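# Sort two balls into a lidded wooden puzzle's cups

## Task

Put the bigger ball in the puzzle's green cup and the smaller ball in its orange cup (the puzzle is a wooden box with a cover), and finish with the puzzle resting flat on the table.

## Robot and tools

Robot: two UR7e-type arms, left_arm and right_arm, each ending in a four-finger hand with sixteen finger motors. right_arm has a right hand; left_arm has its mirror-image left hand. Finishing the scene requires the goal to hold with the robot hands-off.

Scene frame: origin at table-top height, halfway between the arm bases. +x points out over the table, +z up, and left_arm sits on the +y side. Image left and right do not match these names. Bases: left_arm at (+0.015, +0.439, 0) m, right_arm at (+0.033, -0.477, 0) m.

Hand point axes (right hand): +z runs along straight fingers toward the tips, +y points out of the palm face (the face is at y = -0.062 m), and +x points across the palm away from the thumb. On the left hand +x points toward the thumb instead. A rigid mast sticks out behind the wrist and can strike objects.

The 48-number row: one flat list covering both arms, every value in [-1, 1]. Numbers 1-24 are left_arm and 25-48 are right_arm, with the same layout for each arm:
- dx, dy, dz, rx, ry, rz: an offset, not a pose. It is measured from that arm's Hand target as it stood when the action or move began, along scene axes. 1.0 equals 0.6 m for dx/dy/dz and 180 degrees for the rotation. rx, ry, rz form a single rotation vector, turned about the Hand target's position. All six at 0 re-commands the current Hand target.
- Sixteen finger goals, in this order: index_mcp, index_abd, index_pip, index_dip, middle_mcp, middle_abd, middle_pip, middle_dip, ring_mcp, ring_abd, ring_pip, ring_dip, thumb_cmc, thumb_axl, thumb_mcp, thumb_ipl. Each is an absolute hinge goal, scaled linearly between the hinge's two stops. Straight values: finger _mcp 0.75, _abd 0.00, _pip 0.58, _dip 0.70; thumb_cmc 0.71, thumb_axl 0.68, thumb_mcp 0.23, thumb_ipl 0.17. Lower values curl a finger toward the palm, and thumb_cmc toward -1 brings the thumb in front of the palm. A 0 here is a real goal. To keep a hand unchanged, copy back its hand_goal, hand_current_limit and hand_speed.
- current_limit: maps -1..+1 to 0..550 mA per motor (never below 11 mA).
- speed: motor goal speed is (speed+1)/2 of 8.5 rad/s.
Both start at 0.4 and -0.6 and stay at whatever value was last sent.

Tools:
- execute_actions(actions, cameras): actions is a list of actions. Each action holds 1 to 15 rows, one row per 1/30 s step, and a short action repeats its last row. Every row in an action is measured from the same starting Hand target. Running the same offset again moves the arm further. An empty list returns state and images.
- move(target, speed, blend, stop_force, zero, blocking, cameras): moves each hand point in a straight line to target. target is one row, or a list of up to 15 rows all measured from the same starting Hand targets. speed is in m/s, 0.002 to 3.6, default 0.25; turning is capped at twice that value in rad/s. blend is a corner radius in metres; 0 means stop at each waypoint. stop_force is in N, 3 to 120, one value for both arms; an arm stops when its wrist sensor feels that much push against its direction of travel. zero (default true) re-zeros the sensor first. blocking=false returns after about 0.5 s and cannot be combined with stop_force. Paths run at least 0.5 s and are cut off at 10 s. The move does not avoid obstacles or the other arm.
- wait(seconds 0-10, cameras): lets time pass with the last commands held.
- stop(cameras): brakes a running move.
- zoom_image(camera, region [x0,y0,x1,y1] in pixels, at most 504x504): zooms into the latest image from cam_high, cam_low, cam_left_wrist or cam_right_wrist (each 672x504).
- zero_wrist_force(arm): re-zeros that arm's wrist sensor.
- read_manual(section): licence texts only.
- finished_scene(scene): ends the scene and cannot be undone.

Results: end_effector_position (m) and end_effector_quat_wxyz in the scene frame, velocities, and Hand target (the last commanded pose, which the next offsets count from; the hand may rest a little short of it). Also joint positions and torques, and Wrist force/torque in the hand's own axes, shown as the reading from the surface into the arm plus the peak since the last reading. Per motor: hand_goal, hand_measured, hand_current_ma and hand_state (moving, goal, blocked or overload). A move adds a "move:" line with the outcome (done, off_target, moving, held, fault). limits=paced means the command was clipped, and limits=held means a safety check withheld steps. Warning lines: MOTOR HOT, HAND FAULT (later robot calls in the same reply are skipped), OVER-TEMPERATURE FAULT.

Orientation commands are clipped to within 32 degrees of the measured orientation at each step. Arm motion lags the commands and can overshoot on fast moves. Avoid paths close to an arm's own base.

Avoid:
- Letting anything fall off the table. That fails the task.
- Net force near 150 N on an arm, or joint contact torque at its limit (wrist joints 25.4 N m, others 136 N m). Either stops the arm for 10 s.
- Targets even slightly beyond a firm contact.
- Fast impacts, and arm-to-arm contact. A hand gripping the other hand's fingers also counts.
- Any finger motor at 495 mA or more for 5 s, which shuts it down for 10 s.
- Drops, releasing parts while they are moving, and slams.

Each tool is called after "Emit:" as a command line: name --argument value for each argument, lists and objects as JSON in quotes; but a table of rows of numbers goes row by row, as --pt "numbers of a row", without its own name.

## Session

Emit:
execute_actions --actions '[]'

Scene clock: 0.00 s.
left_arm: end_effector_position=(+0.2913, +0.2103, +0.2144) hand_goal=(+0.754, +0.000, +0.576, +0.696, +0.754, +0.000, +0.576, +0.696, +0.754, +0.000, +0.576, +0.696, +0.714, +0.678, +0.226, +0.168) hand_measured=(+0.754, +0.000, +0.576, +0.696, +0.754, +0.000, +0.576, +0.696, +0.754, +0.000, +0.576, +0.696, +0.714, +0.678, +0.226, +0.168) hand_current_ma=(+0, +0, +0, +0, +0, +0, +0, +0, +0, +0, +0, +0, +0, +0, +0, +0) hand_state=(goal, goal, goal, goal, goal, goal, goal, goal, goal, goal, goal, goal, goal, goal, goal, goal) hand_current_limit=0.40 hand_speed=-0.60 end_effector_quat_wxyz=(+0.142, +0.894, -0.058, -0.422) | right_arm: end_effector_position=(+0.1285, -0.0376, +0.3656) hand_goal=(+0.754, +0.000, +0.576, +0.696, +0.754, +0.000, +0.576, +0.696, +0.754, +0.000, +0.576, +0.696, +0.714, +0.678, +0.226, +0.168) hand_measured=(+0.754, +0.000, +0.576, +0.696, +0.754, +0.000, +0.576, +0.696, +0.754, +0.000, +0.576, +0.696, +0.714, +0.678, +0.226, +0.168) hand_current_ma=(+0, +0, +0, +0, +0, +0, +0, +0, +0, +0, +0, +0, +0, +0, +0, +0) hand_state=(goal, goal, goal, goal, goal, goal, goal, goal, goal, goal, goal, goal, goal, goal, goal, goal) hand_current_limit=0.40 hand_speed=-0.60 end_effector_quat_wxyz=(-0.407, +0.727, +0.497, +0.245)
Joint positions: left_arm=[3.225 -1.596 -1.978 -2.053 1.434 1.856] | right_arm=[0.941 -2.08 2.262 -2.617 -1.009 1.573]
Joint velocities: within noise
Joint torques (N m): no reading
Wrist force (N): no reading
Wrist torque (N m): no reading
Wrist force, peak (N): no reading
Hand target: left_arm +0.2913, +0.2103, +0.2144; +0.142, +0.894, -0.058, -0.422 | right_arm +0.1285, -0.0376, +0.3656; -0.407, +0.727, +0.497, +0.245
camera_calibration:
cam_left_wrist: T_world_to_cam=[[-0.495021, 0.752434, 0.434509, -0.148592], [0.834739, 0.55064, -0.00254832, -0.408345], [-0.241176, 0.36144, -0.900664, 0.306826], [0, 0, 0, 1]] pos_world=[0.341304, 0.225757, 0.339871]
cam_right_wrist: T_world_to_cam=[[0.278294, -0.493543, -0.823995, 0.279093], [-0.652514, -0.726674, 0.214873, -0.0635422], [-0.704825, 0.47787, -0.524273, 0.42716], [0, 0, 0, 1]] pos_world=[0.181941, -0.112557, 0.467573]

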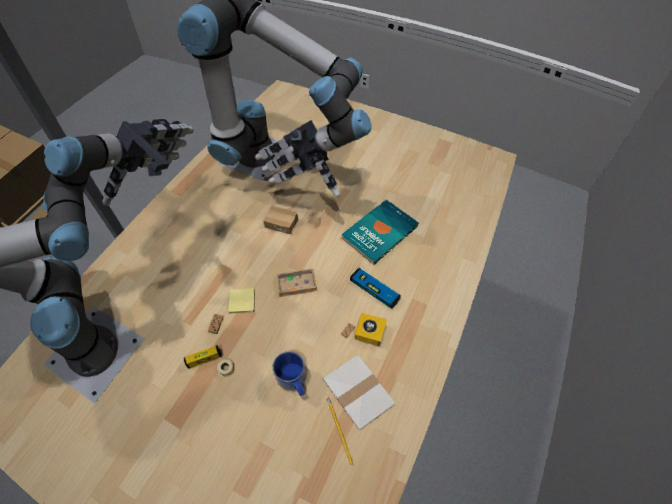

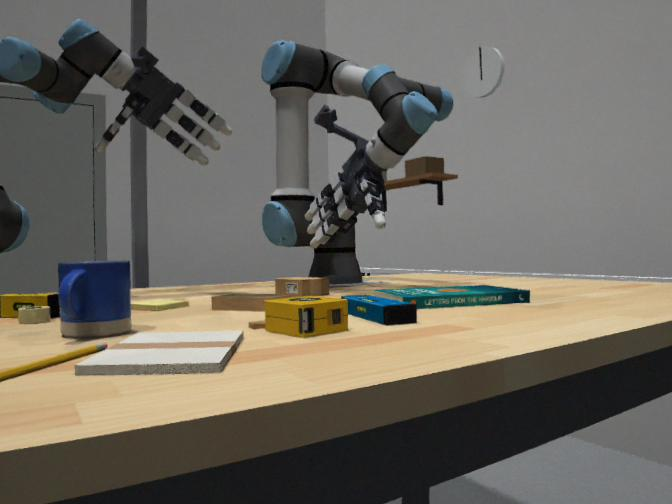

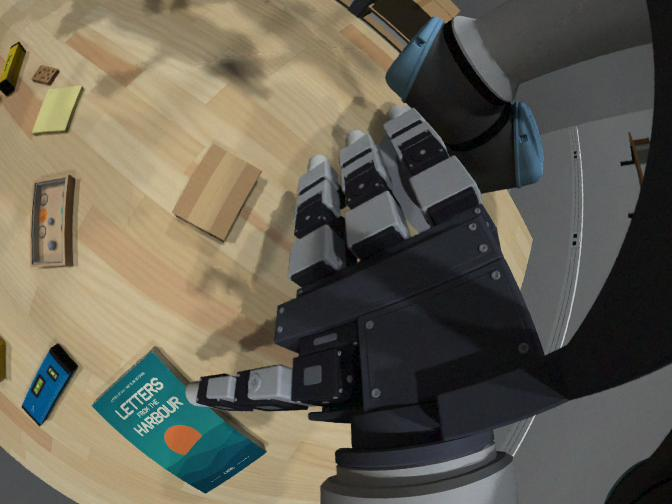

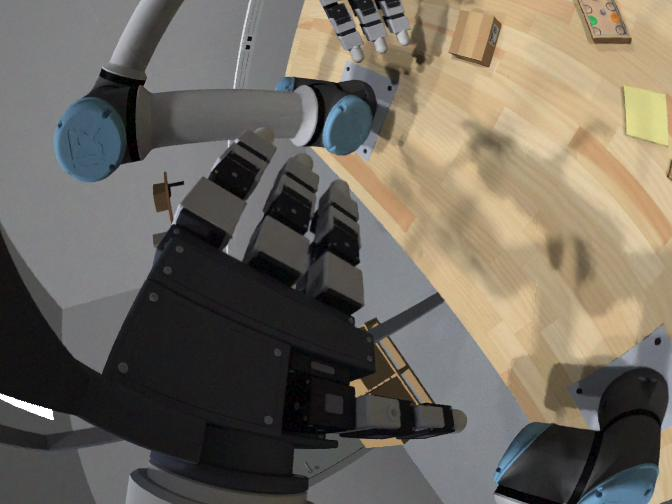

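Emit:
zoom_image --camera "cam_high" --region '[265, 255, 330, 310]'

Emit:
zoom_image --camera "cam_left_wrist" --region '[10, 160, 100, 280]'

Emit:
zoom_image --camera "cam_high" --region '[200, 180, 430, 410]'

Scaled by 7.754 from the camera's 672x504 image, which has a finer 960x720 frame.

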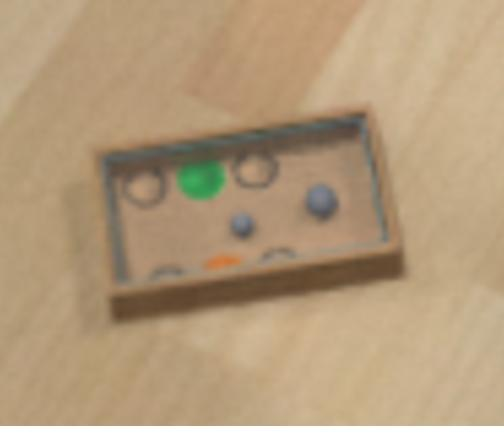

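Scaled by 4.200 from the camera's 672x504 image, which has a finer 960x720 frame.

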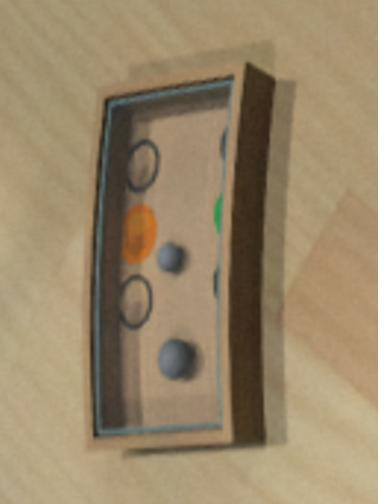

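Scaled by 2.191 from the camera's 672x504 image, which has a finer 960x720 frame.

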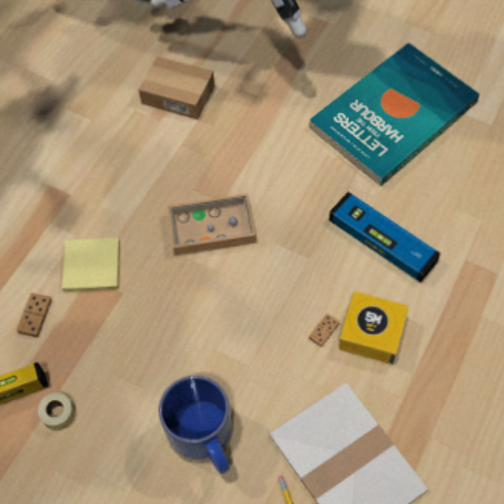

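Emit:
move --pt "-0.002 0 0.143 0.0937 -0.2785 0.0381 0.836 0 -0.212 -0.087 0.836 0 -0.212 -0.087 0.95 0 0.576 0.696 -0.657 0.678 0 0.168 0.4 -0.6 0.07 -0.01 -0.03 0.005 -0.085 0.056 0.754 0 0.576 0.696 0.754 0 0.576 0.696 0.754 0 0.576 0.696 0.714 0.678 -0.62 0.168 0.4 -0.6" --pt "0.0645 -0.0838 0.143 -0.0911 -0.2947 -0.3296 0.836 0 -0.212 -0.087 0.836 0 -0.212 -0.087 0.95 0 0.576 0.696 -0.657 0.678 0 0.168 0.4 -0.6 0.14 -0.015 -0.07 0.01 -0.17 0.112 0.754 0 0.576 0.696 0.754 0 0.576 0.696 0.754 0 0.576 0.696 0.714 0.678 -0.62 0.168 0.4 -0.6" --pt "0.148 -0.167 0.126 -0.2947 -0.2223 -0.6881 0.836 0 -0.212 -0.087 0.836 0 -0.212 -0.087 0.95 0 0.576 0.696 -0.657 0.678 0 0.168 0.4 -0.6 0.219 -0.021 -0.109 0.0149 -0.255 0.168 0.754 0 0.576 0.696 0.754 0 0.576 0.696 0.754 0 0.576 0.696 0.714 0.678 -0.62 0.168 0.4 -0.6" --pt "0.273 -0.292 -0.091 -0.1862 -0.6371 -0.6875 0.836 0 -0.212 -0.087 0.836 0 -0.212 -0.087 0.95 0 0.576 0.696 -0.657 0.678 0 0.168 0.4 -0.6 0.219 -0.021 -0.109 0.0149 -0.255 0.168 0.754 0 0.576 0.696 0.754 0 0.576 0.696 0.754 0 0.576 0.696 0.714 0.678 -0.62 0.168 0.4 -0.6" --speed 0.5 --blend 0.02 --cameras '["all"]'

Scene clock: 134.03 s.
left_arm: end_effector_position=(+0.4551, +0.0352, +0.1598) hand_goal=(+0.836, +0.000, -0.212, -0.086, +0.836, +0.000, -0.212, -0.086, +0.950, +0.000, +0.576, +0.696, -0.656, +0.678, +0.000, +0.168) hand_measured=(+0.832, +0.000, -0.210, -0.082, +0.830, +0.000, -0.210, -0.084, +0.942, +0.000, +0.576, +0.696, -0.654, +0.678, -0.002, +0.168) hand_current_ma=(-13, +0, +6, +9, -16, +0, +5, +7, -22, +0, +0, +0, +4, -2, -6, -1) hand_state=(goal, goal, goal, goal, goal, goal, goal, goal, goal, goal, goal, goal, goal, goal, goal, goal) hand_current_limit=0.40 hand_speed=-0.60 end_effector_quat_wxyz=(+0.158, -0.273, +0.822, -0.474) end_effector_velocity=(+0.000, -0.001, +0.001) end_effector_angular_velocity=(-0.003, -0.007, -0.001) | right_arm: end_effector_position=(+0.2599, -0.0502, +0.3002) hand_goal=(+0.754, +0.000, +0.576, +0.696, +0.754, +0.000, +0.576, +0.696, +0.754, +0.000, +0.576, +0.696, +0.714, +0.678, -0.620, +0.168) hand_measured=(+0.756, +0.000, +0.576, +0.696, +0.754, +0.000, +0.576, +0.696, +0.754, +0.000, +0.576, +0.696, +0.714, +0.678, -0.614, +0.168) hand_current_ma=(+0, +0, +0, +0, +0, +0, +0, +0, +0, +0, +0, +0, +0, +0, +6, +0) hand_state=(goal, goal, goal, goal, goal, goal, goal, goal, goal, goal, goal, goal, goal, goal, goal, goal) hand_current_limit=0.40 hand_speed=-0.60 end_effector_quat_wxyz=(-0.248, +0.415, +0.776, +0.405)
Joint positions: left_arm=[2.81 -1.866 -2.156 0.269 1.059 3.473] | right_arm=[0.437 -2.079 2.544 -2.543 -0.679 0.09]
Joint velocities: left_arm=[0 0 0 0.008 -0.001 0] | right_arm=[within noise]
Joint torques (N m): left_arm=[-8.79 19.47 27.41 4.49 0.85 0.13] | right_arm=[12.57 -6.36 -34.86 -4.31 0.04 2.98]
Wrist force (N): left_arm=[0.0 0.4 0.2] | right_arm=[-0.6 1.7 -0.6]
Wrist torque (N m): left_arm=[0.18 0.17 -0.37] | right_arm=[0.26 -0.01 0.07]
Wrist force, peak (N): left_arm=[-0.2 1.4 0.5] | right_arm=[-0.8 1.9 -0.8]
Hand target: left_arm +0.4551, +0.0351, +0.1598; +0.158, -0.273, +0.822, -0.474 | right_arm +0.2599, -0.0502, +0.3002; -0.248, +0.415, +0.776, +0.405
Off the commanded pose: left_arm 0.000 m, 0 deg | right_arm 0.000 m, 0 deg.
move: done
camera_calibration:
cam_left_wrist: T_world_to_cam=[[0.803563, 0.268512, 0.531213, -0.501449], [-0.566583, 0.0715665, 0.820891, 0.0741958], [0.182402, -0.960614, 0.209642, 0.0367684], [0, 0, 0, 1]] pos_world=[0.438277, 0.164655, 0.197762]
cam_right_wrist: T_world_to_cam=[[0.944365, -0.114815, -0.308207, -0.126499], [-0.179205, -0.965396, -0.189463, 0.0135051], [-0.275789, 0.234155, -0.932262, 0.490311], [0, 0, 0, 1]] pos_world=[0.257104, -0.116295, 0.420669]

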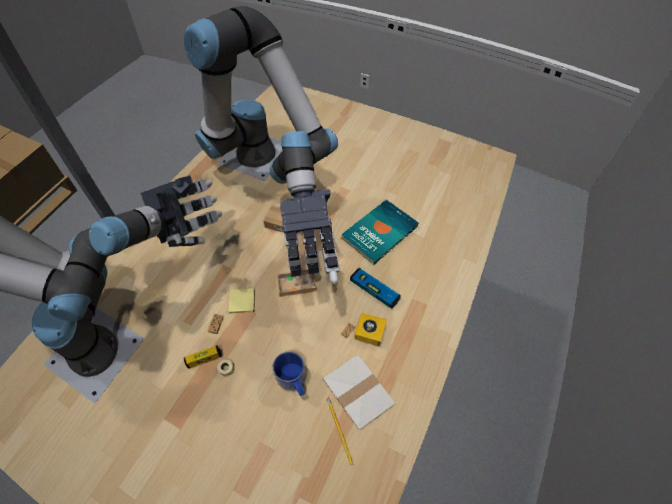

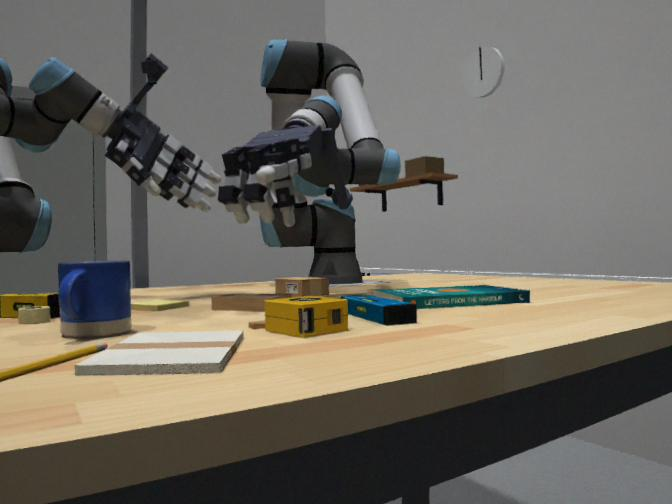

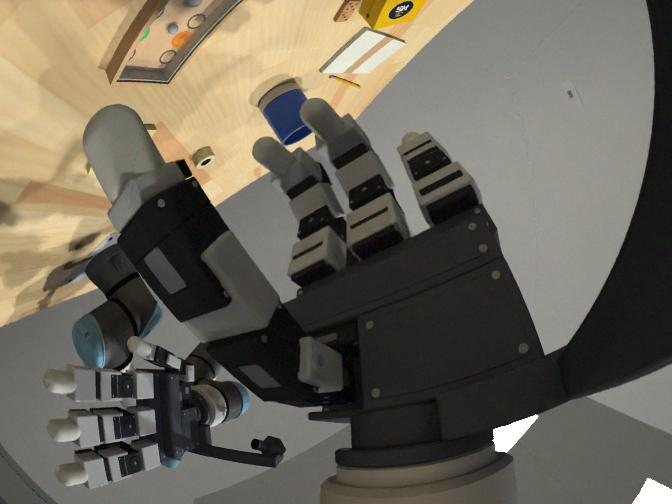

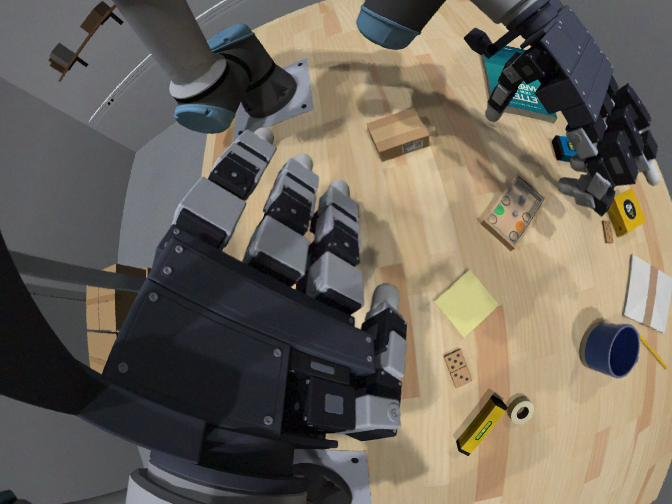

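Emit:
zoom_image --camera "cam_left_wrist" --region '[90, 0, 250, 120]'

Emit:
zoom_image --camera "cam_right_wrist" --region '[465, 160, 565, 260]'

Scaled by 3.150 from the camera's 672x504 image, which has a finer 960x720 frame.

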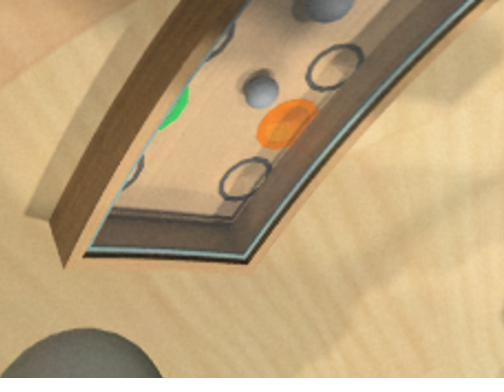

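Scaled by 5.040 from the camera's 672x504 image, which has a finer 960x720 frame.

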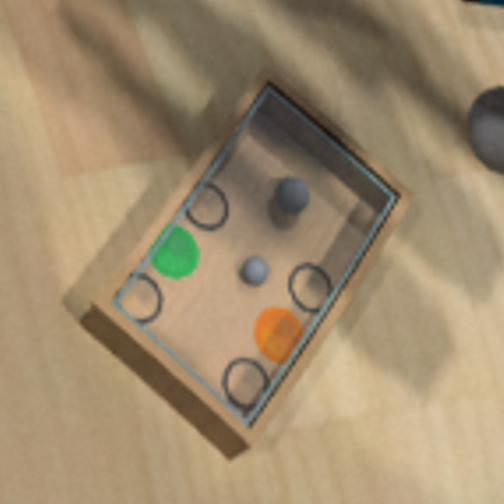

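Emit:
move --target '[0.02,-0.0768,-0.1,0,0,0,0.836,0,-0.212,-0.087,0.836,0,-0.212,-0.087,0.95,0,0.576,0.696,-0.657,0.678,0,0.168,0.4,-0.6,0,0,0,0,0,0,0.754,0,0.576,0.696,0.754,0,0.576,0.696,0.754,0,0.576,0.696,0.714,0.678,-0.62,0.168,0.4,-0.6]' --speed 0.15 --cameras '["all"]'

Emit:
zoom_image --camera "cam_left_wrist" --region '[90, 30, 290, 230]'

Emit:
zoom_image --camera "cam_right_wrist" --region '[465, 140, 585, 260]'

Emit:
zoom_image --camera "cam_high" --region '[250, 220, 350, 310]'

Scene clock: 153.13 s.
left_arm: end_effector_position=(+0.4671, -0.0110, +0.0999) hand_goal=(+0.836, +0.000, -0.212, -0.086, +0.836, +0.000, -0.212, -0.086, +0.950, +0.000, +0.576, +0.696, -0.656, +0.678, +0.000, +0.168) hand_measured=(+0.830, +0.000, -0.210, -0.082, +0.830, +0.000, -0.210, -0.084, +0.942, +0.000, +0.576, +0.696, -0.654, +0.678, -0.002, +0.168) hand_current_ma=(-14, +0, +5, +9, -18, +0, +5, +7, -24, +0, +0, +0, +4, -2, -6, -1) hand_state=(goal, goal, goal, goal, goal, goal, goal, goal, goal, goal, goal, goal, goal, goal, goal, goal) hand_current_limit=0.40 hand_speed=-0.60 end_effector_quat_wxyz=(+0.158, -0.273, +0.822, -0.474) | right_arm: end_effector_position=(+0.2599, -0.0502, +0.3002) hand_goal=(+0.754, +0.000, +0.576, +0.696, +0.754, +0.000, +0.576, +0.696, +0.754, +0.000, +0.576, +0.696, +0.714, +0.678, -0.620, +0.168) hand_measured=(+0.756, +0.000, +0.576, +0.696, +0.754, +0.000, +0.576, +0.696, +0.754, +0.000, +0.576, +0.696, +0.714, +0.678, -0.614, +0.168) hand_current_ma=(+0, +0, +0, +0, +0, +0, +0, +0, +0, +0, +0, +0, +0, +0, +6, +0) hand_state=(goal, goal, goal, goal, goal, goal, goal, goal, goal, goal, goal, goal, goal, goal, goal, goal) hand_current_limit=0.40 hand_speed=-0.60 end_effector_quat_wxyz=(-0.248, +0.415, +0.776, +0.405)
Joint positions: left_arm=[2.724 -2.07 -2.073 0.415 1.13 3.418] | right_arm=[0.437 -2.079 2.544 -2.543 -0.679 0.09]
Joint torques (N m): left_arm=[9.68 25.01 1.89 1.76 -3 1.41] | right_arm=[12.24 -6.48 -34.28 -4.34 0.04 2.89]
Wrist force (N): left_arm=[0.1 0.4 0.0] | right_arm=[-0.8 1.6 -0.7]
Wrist torque (N m): left_arm=[0.17 0.14 -0.35] | right_arm=[0.26 0.02 0.05]
Wrist force, peak (N): left_arm=[0.2 1.3 1.3] | right_arm=[-0.2 1.9 -0.9]
Hand target: left_arm +0.4671, -0.0109, +0.0998; +0.158, -0.273, +0.822, -0.474 | right_arm +0.2599, -0.0502, +0.3002; -0.248, +0.415, +0.776, +0.405
Off the commanded pose: left_arm 0.000 m, 0 deg | right_arm 0.000 m, 0 deg.
move: done
camera_calibration:
cam_left_wrist: T_world_to_cam=[[0.803467, 0.268547, 0.53134, -0.46682], [-0.566753, 0.0717368, 0.820759, 0.133622], [0.182296, -0.960592, 0.209838, 0.00289083], [0, 0, 0, 1]] pos_world=[0.450278, 0.118555, 0.137762]
cam_right_wrist: T_world_to_cam=[[0.944365, -0.114815, -0.308207, -0.126499], [-0.179205, -0.965396, -0.189463, 0.0135051], [-0.275789, 0.234155, -0.932262, 0.490311], [0, 0, 0, 1]] pos_world=[0.257104, -0.116295, 0.420669]

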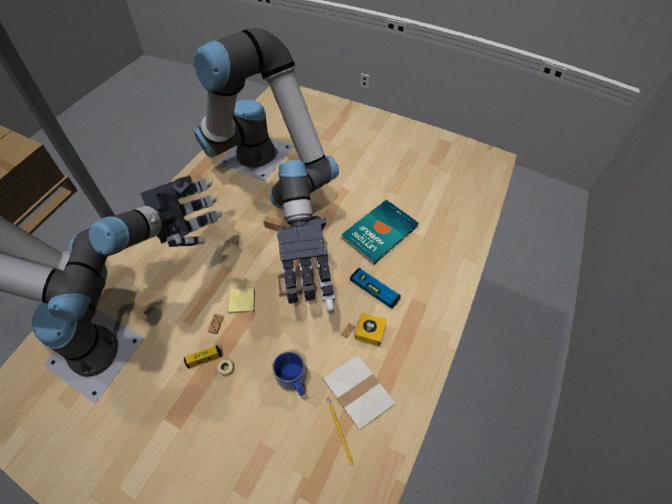

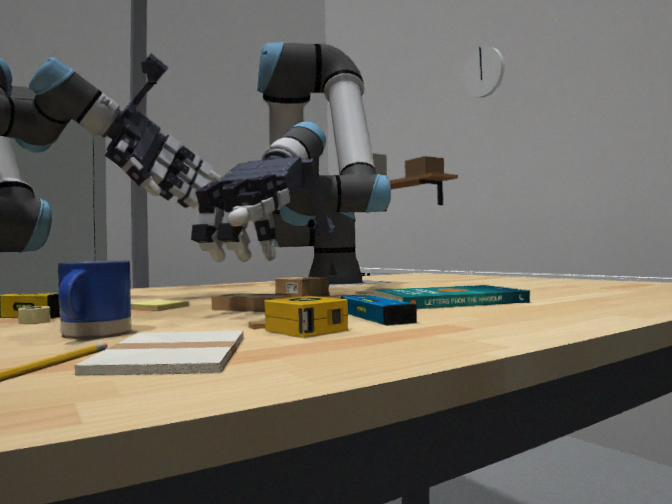

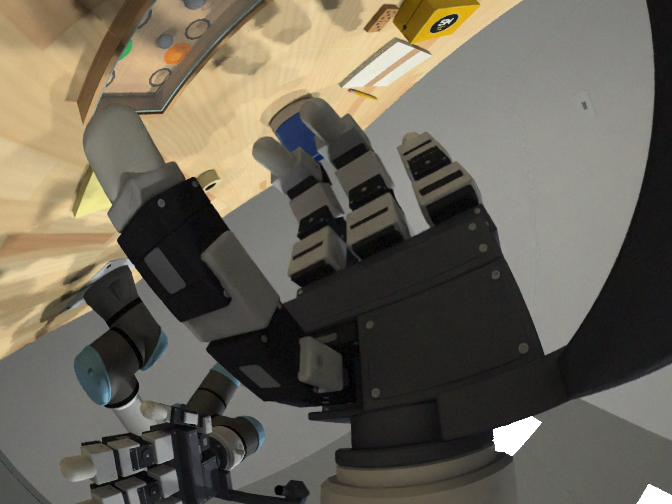

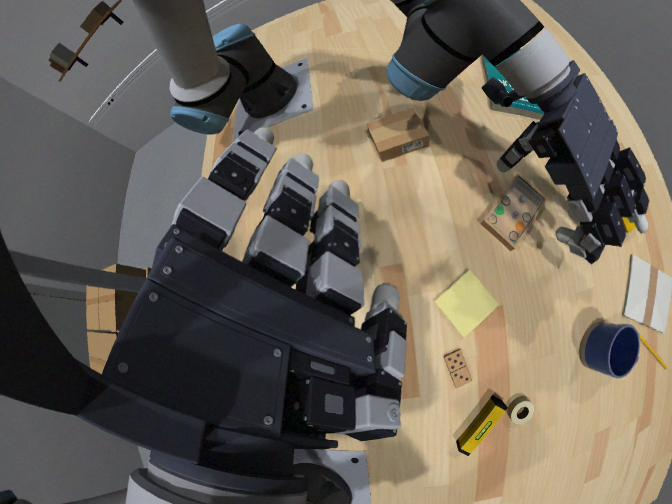

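Scaled by 2.520 from the camera's 672x504 image, which has a finer 960x720 frame.

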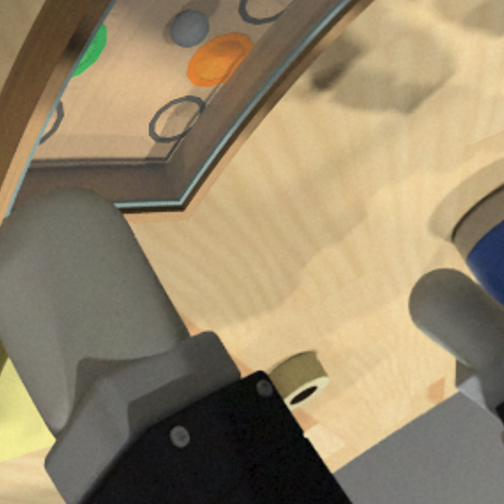

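Scaled by 4.200 from the camera's 672x504 image, which has a finer 960x720 frame.

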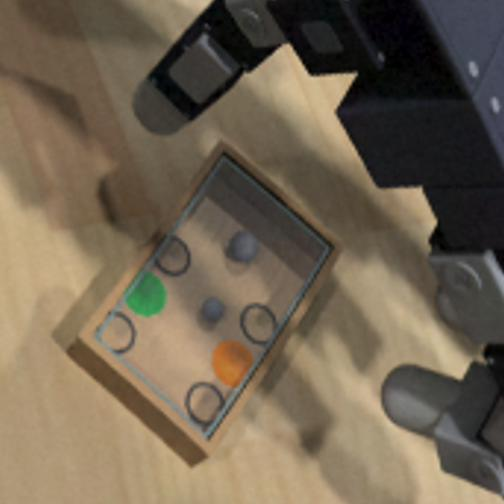

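Scaled by 5.040 from the camera's 672x504 image, which has a finer 960x720 frame.

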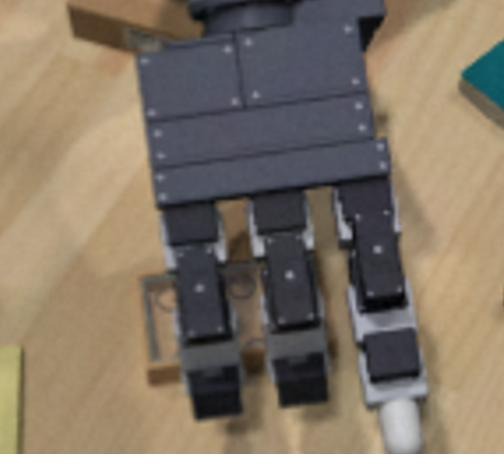

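Emit:
move --target '[-0.0013,0.003,-0.1163,0,0,0.0044,0.836,0,-0.212,-0.087,0.836,0,-0.212,-0.087,0.95,0,0.576,0.696,-0.657,0.678,0,0.168,0.4,-0.6,0,0,0,0,0,0,0.754,0,0.576,0.696,0.754,0,0.576,0.696,0.754,0,0.576,0.696,0.714,0.678,-0.62,0.168,0.4,-0.6]' --speed 0.06 --stop_force 5 --cameras '["cam_right_wrist","cam_high","cam_left_wrist"]'

Emit:
zoom_image --camera "cam_right_wrist" --region '[465, 140, 585, 260]'

Emit:
zoom_image --camera "cam_high" --region '[250, 220, 350, 310]'

Scene clock: 173.93 s.
left_arm: end_effector_position=(+0.4663, -0.0091, +0.0300) hand_goal=(+0.836, +0.000, -0.212, -0.086, +0.836, +0.000, -0.212, -0.086, +0.950, +0.000, +0.576, +0.696, -0.656, +0.678, +0.000, +0.168) hand_measured=(+0.830, +0.000, -0.210, -0.082, +0.830, +0.000, -0.210, -0.084, +0.942, +0.000, +0.576, +0.696, -0.654, +0.678, -0.002, +0.168) hand_current_ma=(-15, +0, +5, +9, -18, +0, +5, +7, -24, +0, +0, +0, +4, -2, -6, -1) hand_state=(goal, goal, goal, goal, goal, goal, goal, goal, goal, goal, goal, goal, goal, goal, goal, goal) hand_current_limit=0.40 hand_speed=-0.60 end_effector_quat_wxyz=(+0.161, -0.279, +0.820, -0.473) | right_arm: end_effector_position=(+0.2599, -0.0502, +0.3002) hand_goal=(+0.754, +0.000, +0.576, +0.696, +0.754, +0.000, +0.576, +0.696, +0.754, +0.000, +0.576, +0.696, +0.714, +0.678, -0.620, +0.168) hand_measured=(+0.756, +0.000, +0.576, +0.696, +0.754, +0.000, +0.576, +0.696, +0.754, +0.000, +0.576, +0.696, +0.714, +0.678, -0.614, +0.168) hand_current_ma=(+0, +0, +0, +0, +0, +0, +0, +0, +0, +0, +0, +0, +0, +0, +6, +0) hand_state=(goal, goal, goal, goal, goal, goal, goal, goal, goal, goal, goal, goal, goal, goal, goal, goal) hand_current_limit=0.40 hand_speed=-0.60 end_effector_quat_wxyz=(-0.248, +0.415, +0.776, +0.405)
Joint positions: left_arm=[2.723 -2.235 -2.083 0.594 1.142 3.409] | right_arm=[0.437 -2.079 2.544 -2.543 -0.679 0.09]
Joint torques (N m): left_arm=[-7.32 40.32 22.61 1.13 -2.43 0.72] | right_arm=[12.43 -6.27 -34.88 -4.23 0.15 2.97]
Wrist force (N): left_arm=[-0.2 0.2 0.1] | right_arm=[-0.6 1.6 -0.8]
Wrist torque (N m): left_arm=[0.15 0.17 -0.14] | right_arm=[0.26 -0.01 0.07]
Wrist force, peak (N): left_arm=[0.0 1.2 0.4] | right_arm=[-0.5 2.0 -0.9]
Hand target: left_arm +0.4663, -0.0091, +0.0300; +0.161, -0.279, +0.820, -0.473 | right_arm +0.2599, -0.0502, +0.3002; -0.248, +0.415, +0.776, +0.405
Off the commanded pose: left_arm 0.000 m, 0 deg | right_arm 0.000 m, 0 deg.
move: done
camera_calibration:
cam_left_wrist: T_world_to_cam=[[0.79978, 0.279655, 0.531174, -0.42768], [-0.567509, 0.0638167, 0.820891, 0.190692], [0.195668, -0.957977, 0.209746, 0.0132225], [0, 0, 0, 1]] pos_world=[0.447682, 0.1201, 0.0678616]
cam_right_wrist: T_world_to_cam=[[0.944365, -0.114815, -0.308207, -0.126499], [-0.179205, -0.965396, -0.189463, 0.0135051], [-0.275789, 0.234155, -0.932262, 0.490311], [0, 0, 0, 1]] pos_world=[0.257104, -0.116295, 0.420669]
Images, in order (width x height): cam_high 672x504, cam_left_wrist 672x504, cam_right_wrist 672x504.

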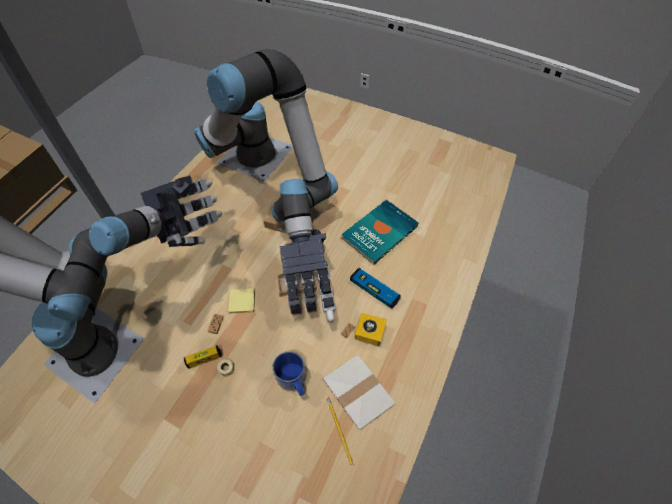

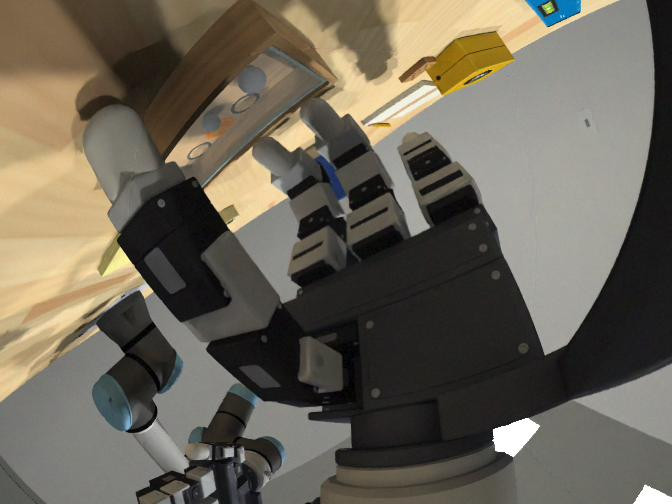

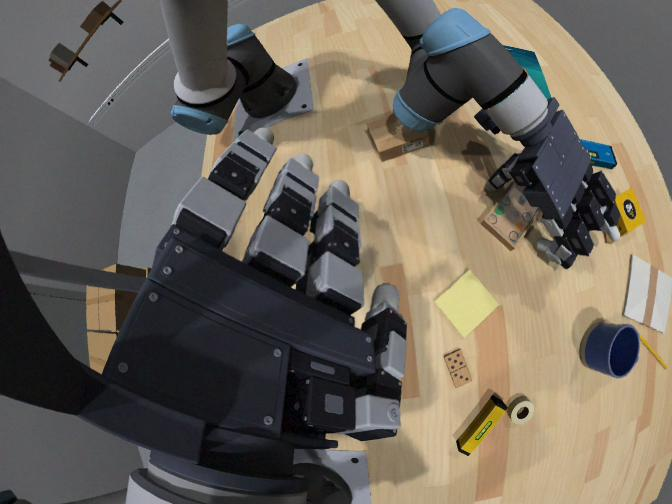

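Scaled by 4.200 from the camera's 672x504 image, which has a finer 960x720 frame.

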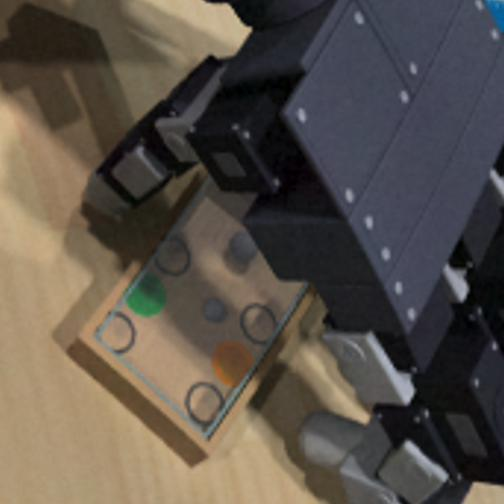

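Scaled by 5.040 from the camera's 672x504 image, which has a finer 960x720 frame.

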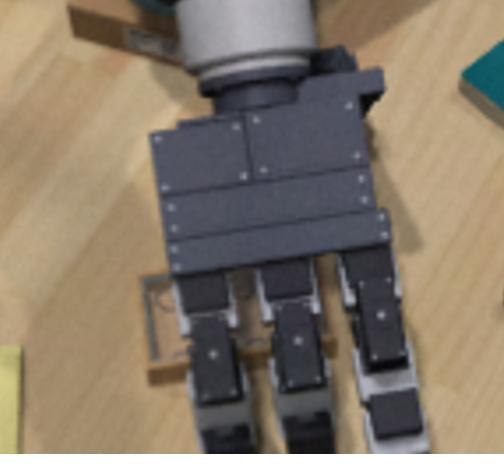

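Emit:
move --pt "0 0 0 0 0 0 0.66 0 -0.212 -0.087 0.66 0 -0.212 -0.087 0.95 0 0.576 0.696 -0.657 0.678 -0.16 0.168 0 -0.9 0 0 0 0 0 0 0.754 0 0.576 0.696 0.754 0 0.576 0.696 0.754 0 0.576 0.696 0.714 0.678 -0.62 0.168 0.4 -0.6" --pt "0 0 0 0 0 0 0.62 0 -0.212 -0.087 0.62 0 -0.212 -0.087 0.95 0 0.576 0.696 -0.657 0.678 -0.2 0.168 0 -0.92 0 0 0 0 0 0 0.754 0 0.576 0.696 0.754 0 0.576 0.696 0.754 0 0.576 0.696 0.714 0.678 -0.62 0.168 0.4 -0.6" --speed 0.05 --cameras '["cam_right_wrist","cam_left_wrist"]'

Emit:
zoom_image --camera "cam_right_wrist" --region '[465, 140, 585, 260]'

Scene clock: 180.07 s.
left_arm: end_effector_position=(+0.4663, -0.0092, +0.0300) hand_goal=(+0.620, +0.000, -0.212, -0.086, +0.620, +0.000, -0.212, -0.086, +0.950, +0.000, +0.576, +0.696, -0.656, +0.678, -0.200, +0.168) hand_measured=(+0.658, +0.000, -0.204, -0.084, +0.658, +0.000, -0.206, -0.084, +0.942, +0.000, +0.576, +0.696, -0.654, +0.678, -0.134, +0.180) hand_current_ma=(+142, +0, +19, +4, +145, +0, +16, +4, -24, +0, +0, +0, +4, -2, +275, +48) hand_state=(blocked, goal, goal, goal, blocked, goal, goal, goal, goal, goal, goal, goal, goal, goal, blocked, goal) hand_current_limit=0.00 hand_speed=-0.92 end_effector_quat_wxyz=(+0.161, -0.279, +0.820, -0.473) | right_arm: end_effector_position=(+0.2599, -0.0502, +0.3002) hand_goal=(+0.754, +0.000, +0.576, +0.696, +0.754, +0.000, +0.576, +0.696, +0.754, +0.000, +0.576, +0.696, +0.714, +0.678, -0.620, +0.168) hand_measured=(+0.756, +0.000, +0.576, +0.696, +0.754, +0.000, +0.576, +0.696, +0.754, +0.000, +0.576, +0.696, +0.714, +0.678, -0.614, +0.168) hand_current_ma=(+0, +0, +0, +0, +0, +0, +0, +0, +0, +0, +0, +0, +0, +0, +6, +0) hand_state=(goal, goal, goal, goal, goal, goal, goal, goal, goal, goal, goal, goal, goal, goal, goal, goal) hand_current_limit=0.40 hand_speed=-0.60 end_effector_quat_wxyz=(-0.248, +0.415, +0.776, +0.405)
Joint positions: left_arm=[2.723 -2.235 -2.083 0.594 1.142 3.409] | right_arm=[0.437 -2.079 2.544 -2.543 -0.679 0.09]
Joint torques (N m): left_arm=[-1.68 40.49 18.84 3.38 -2.52 1.53] | right_arm=[12.07 -6.34 -34.34 -4.29 0.19 2.89]
Wrist force (N): left_arm=[0.0 -3.4 -0.9] | right_arm=[-0.5 1.9 -0.9]
Wrist torque (N m): left_arm=[0.16 0.14 -0.15] | right_arm=[0.30 0.00 0.07]
Wrist force, peak (N): left_arm=[-0.2 -3.7 -0.9] | right_arm=[-0.5 1.9 -0.9]
Hand target: left_arm +0.4663, -0.0091, +0.0300; +0.161, -0.279, +0.820, -0.473 | right_arm +0.2599, -0.0502, +0.3002; -0.248, +0.415, +0.776, +0.405
Off the commanded pose: left_arm 0.000 m, 0 deg | right_arm 0.000 m, 0 deg.
move: done
camera_calibration:
cam_left_wrist: T_world_to_cam=[[0.799726, 0.279635, 0.531265, -0.427713], [-0.56762, 0.0639213, 0.820806, 0.190653], [0.195567, -0.957976, 0.209846, 0.0132393], [0, 0, 0, 1]] pos_world=[0.447682, 0.1201, 0.0679621]
cam_right_wrist: T_world_to_cam=[[0.944365, -0.114815, -0.308207, -0.126499], [-0.179205, -0.965396, -0.189463, 0.0135051], [-0.275789, 0.234155, -0.932262, 0.490311], [0, 0, 0, 1]] pos_world=[0.257104, -0.116295, 0.420669]
Images, in order (width x height): cam_left_wrist 672x504, cam_right_wrist 672x504.

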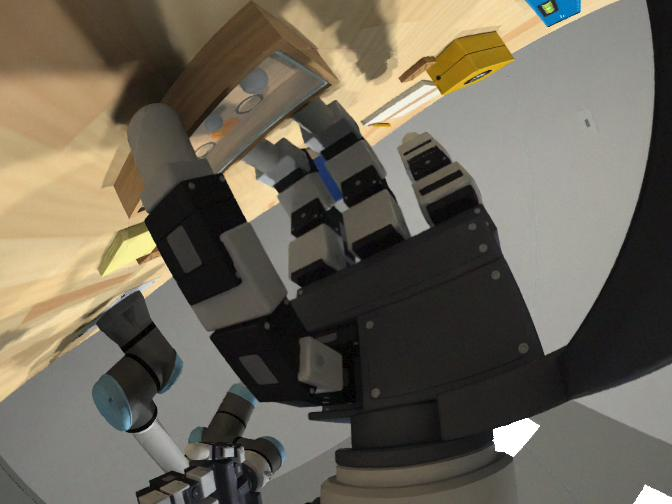

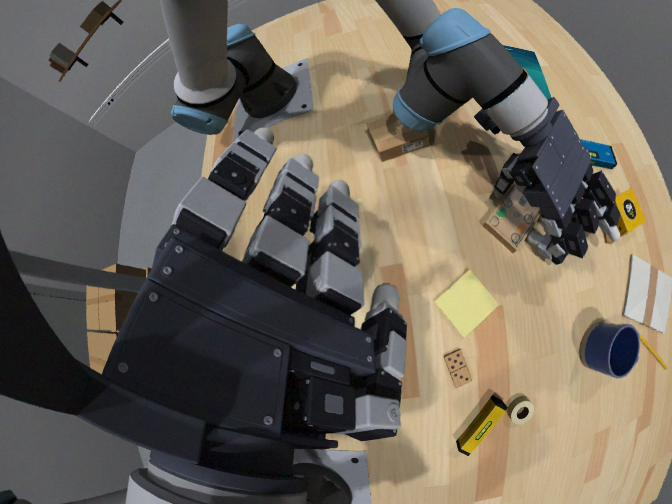

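Scaled by 4.200 from the camera's 672x504 image, which has a finer 960x720 frame.

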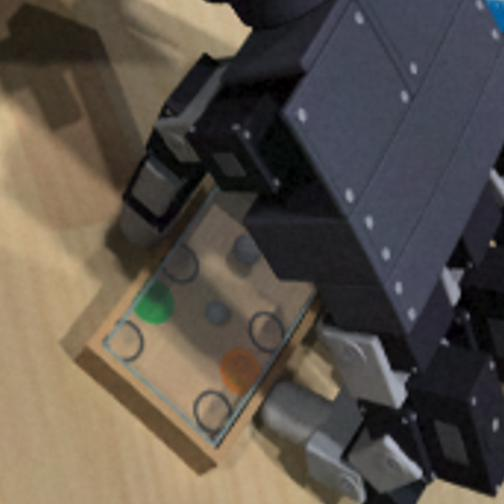

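Emit:
move --pt "0 0 0 0 0 0 0.565 0 -0.212 -0.087 0.565 0 -0.212 -0.087 0.95 0 0.576 0.696 -0.657 0.678 -0.25 0.168 0.4 -0.95 0 0 0 0 0 0 0.754 0 0.576 0.696 0.754 0 0.576 0.696 0.754 0 0.576 0.696 0.714 0.678 -0.62 0.168 0.4 -0.6" --pt "0 0 0.1083 0 0 0 0.565 0 -0.212 -0.087 0.565 0 -0.212 -0.087 0.95 0 0.576 0.696 -0.657 0.678 -0.25 0.168 0.4 -0.95 0 0 0 0 0 0 0.754 0 0.576 0.696 0.754 0 0.576 0.696 0.754 0 0.576 0.696 0.714 0.678 -0.62 0.168 0.4 -0.6" --speed 0.04 --cameras '["cam_right_wrist","cam_left_wrist","cam_low"]'

Emit:
zoom_image --camera "cam_right_wrist" --region '[465, 130, 585, 250]'

Emit:
zoom_image --camera "cam_left_wrist" --region '[110, 0, 350, 220]'

Scene clock: 189.67 s.
left_arm: end_effector_position=(+0.4663, -0.0092, +0.0950) hand_goal=(+0.566, +0.000, -0.212, -0.086, +0.566, +0.000, -0.212, -0.086, +0.950, +0.000, +0.576, +0.696, -0.656, +0.678, -0.250, +0.168) hand_measured=(+0.626, +0.000, -0.186, -0.076, +0.628, +0.000, -0.190, -0.078, +0.942, +0.000, +0.576, +0.696, -0.652, +0.678, -0.136, +0.196) hand_current_ma=(+243, +0, +89, +31, +255, +0, +73, +20, -24, +0, +0, +0, +7, +1, +385, +137) hand_state=(blocked, goal, blocked, goal, blocked, goal, blocked, goal, goal, goal, goal, goal, goal, goal, blocked, blocked) hand_current_limit=0.40 hand_speed=-0.95 end_effector_quat_wxyz=(+0.161, -0.279, +0.820, -0.473) | right_arm: end_effector_position=(+0.2599, -0.0502, +0.3002) hand_goal=(+0.754, +0.000, +0.576, +0.696, +0.754, +0.000, +0.576, +0.696, +0.754, +0.000, +0.576, +0.696, +0.714, +0.678, -0.620, +0.168) hand_measured=(+0.756, +0.000, +0.576, +0.696, +0.754, +0.000, +0.576, +0.696, +0.754, +0.000, +0.576, +0.696, +0.714, +0.678, -0.614, +0.168) hand_current_ma=(+0, +0, +0, +0, +0, +0, +0, +0, +0, +0, +0, +0, +0, +0, +6, +0) hand_state=(goal, goal, goal, goal, goal, goal, goal, goal, goal, goal, goal, goal, goal, goal, goal, goal) hand_current_limit=0.40 hand_speed=-0.60 end_effector_quat_wxyz=(-0.248, +0.415, +0.776, +0.405)
Joint positions: left_arm=[2.723 -2.078 -2.081 0.435 1.142 3.409] | right_arm=[0.437 -2.079 2.544 -2.543 -0.679 0.09]
Joint torques (N m): left_arm=[4.52 23.87 18.83 4.38 1.31 -0.9] | right_arm=[12.65 -5.92 -34.57 -4.38 0.25 3.04]
Wrist force (N): left_arm=[0.0 1.1 0.2] | right_arm=[-0.6 1.5 -0.6]
Wrist torque (N m): left_arm=[0.22 0.15 -0.14] | right_arm=[0.24 -0.01 0.07]
Wrist force, peak (N): left_arm=[-0.1 -6.6 -1.6] | right_arm=[-0.6 1.8 -0.9]
Hand target: left_arm +0.4663, -0.0091, +0.0950; +0.161, -0.279, +0.820, -0.473 | right_arm +0.2599, -0.0502, +0.3002; -0.248, +0.415, +0.776, +0.405
Off the commanded pose: left_arm 0.000 m, 0 deg | right_arm 0.000 m, 0 deg.
move: done
camera_calibration:
cam_left_wrist: T_world_to_cam=[[0.799755, 0.279632, 0.531222, -0.462252], [-0.567578, 0.0639355, 0.820833, 0.137276], [0.195567, -0.957976, 0.209846, -0.000400834], [0, 0, 0, 1]] pos_world=[0.447682, 0.1201, 0.132962]
cam_right_wrist: T_world_to_cam=[[0.944365, -0.114815, -0.308207, -0.126499], [-0.179205, -0.965396, -0.189463, 0.0135051], [-0.275789, 0.234155, -0.932262, 0.490311], [0, 0, 0, 1]] pos_world=[0.257104, -0.116295, 0.420669]
Images, in order (width x height): cam_low 672x504, cam_left_wrist 672x504, cam_right_wrist 672x504.

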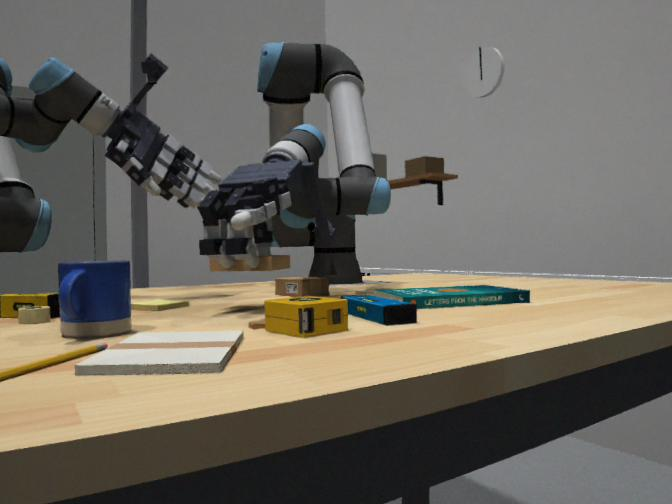

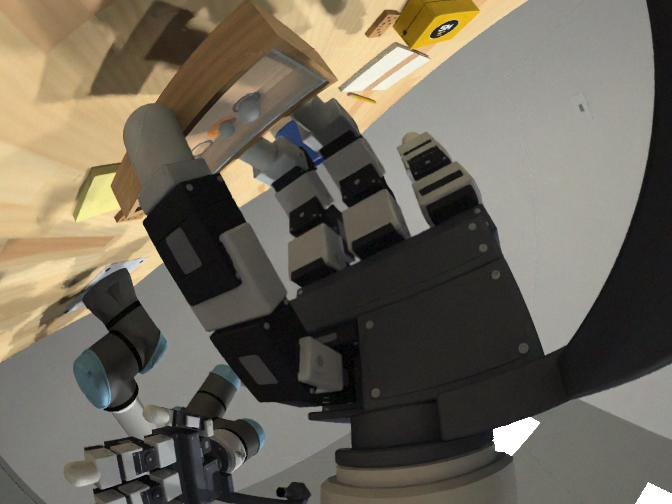

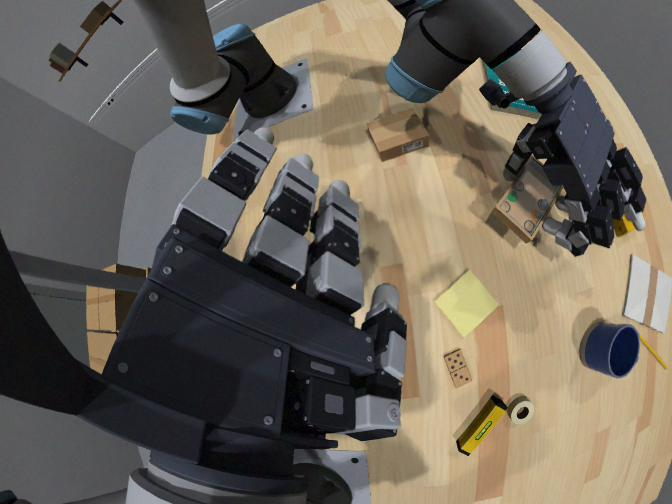

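Scaled by 4.200 from the camera's 672x504 image, which has a finer 960x720 frame.

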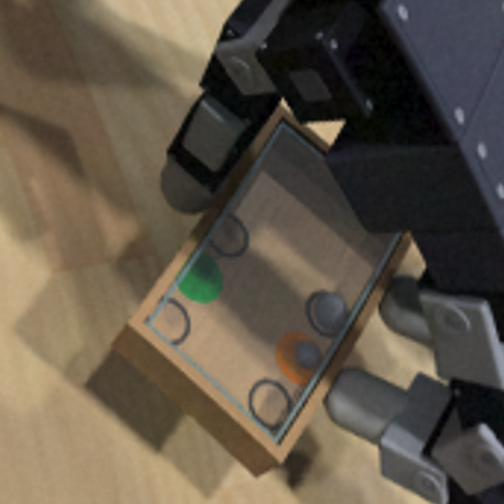

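Scaled by 2.100 from the camera's 672x504 image, which has a finer 960x720 frame.

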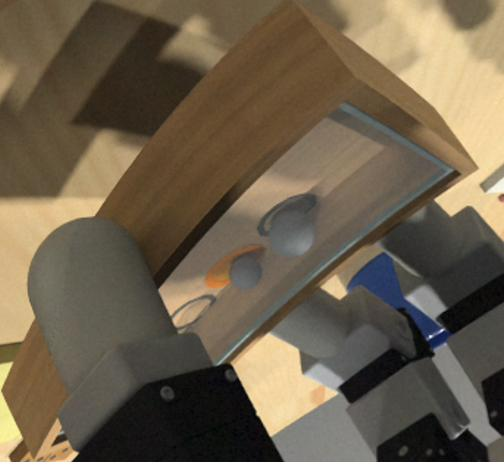

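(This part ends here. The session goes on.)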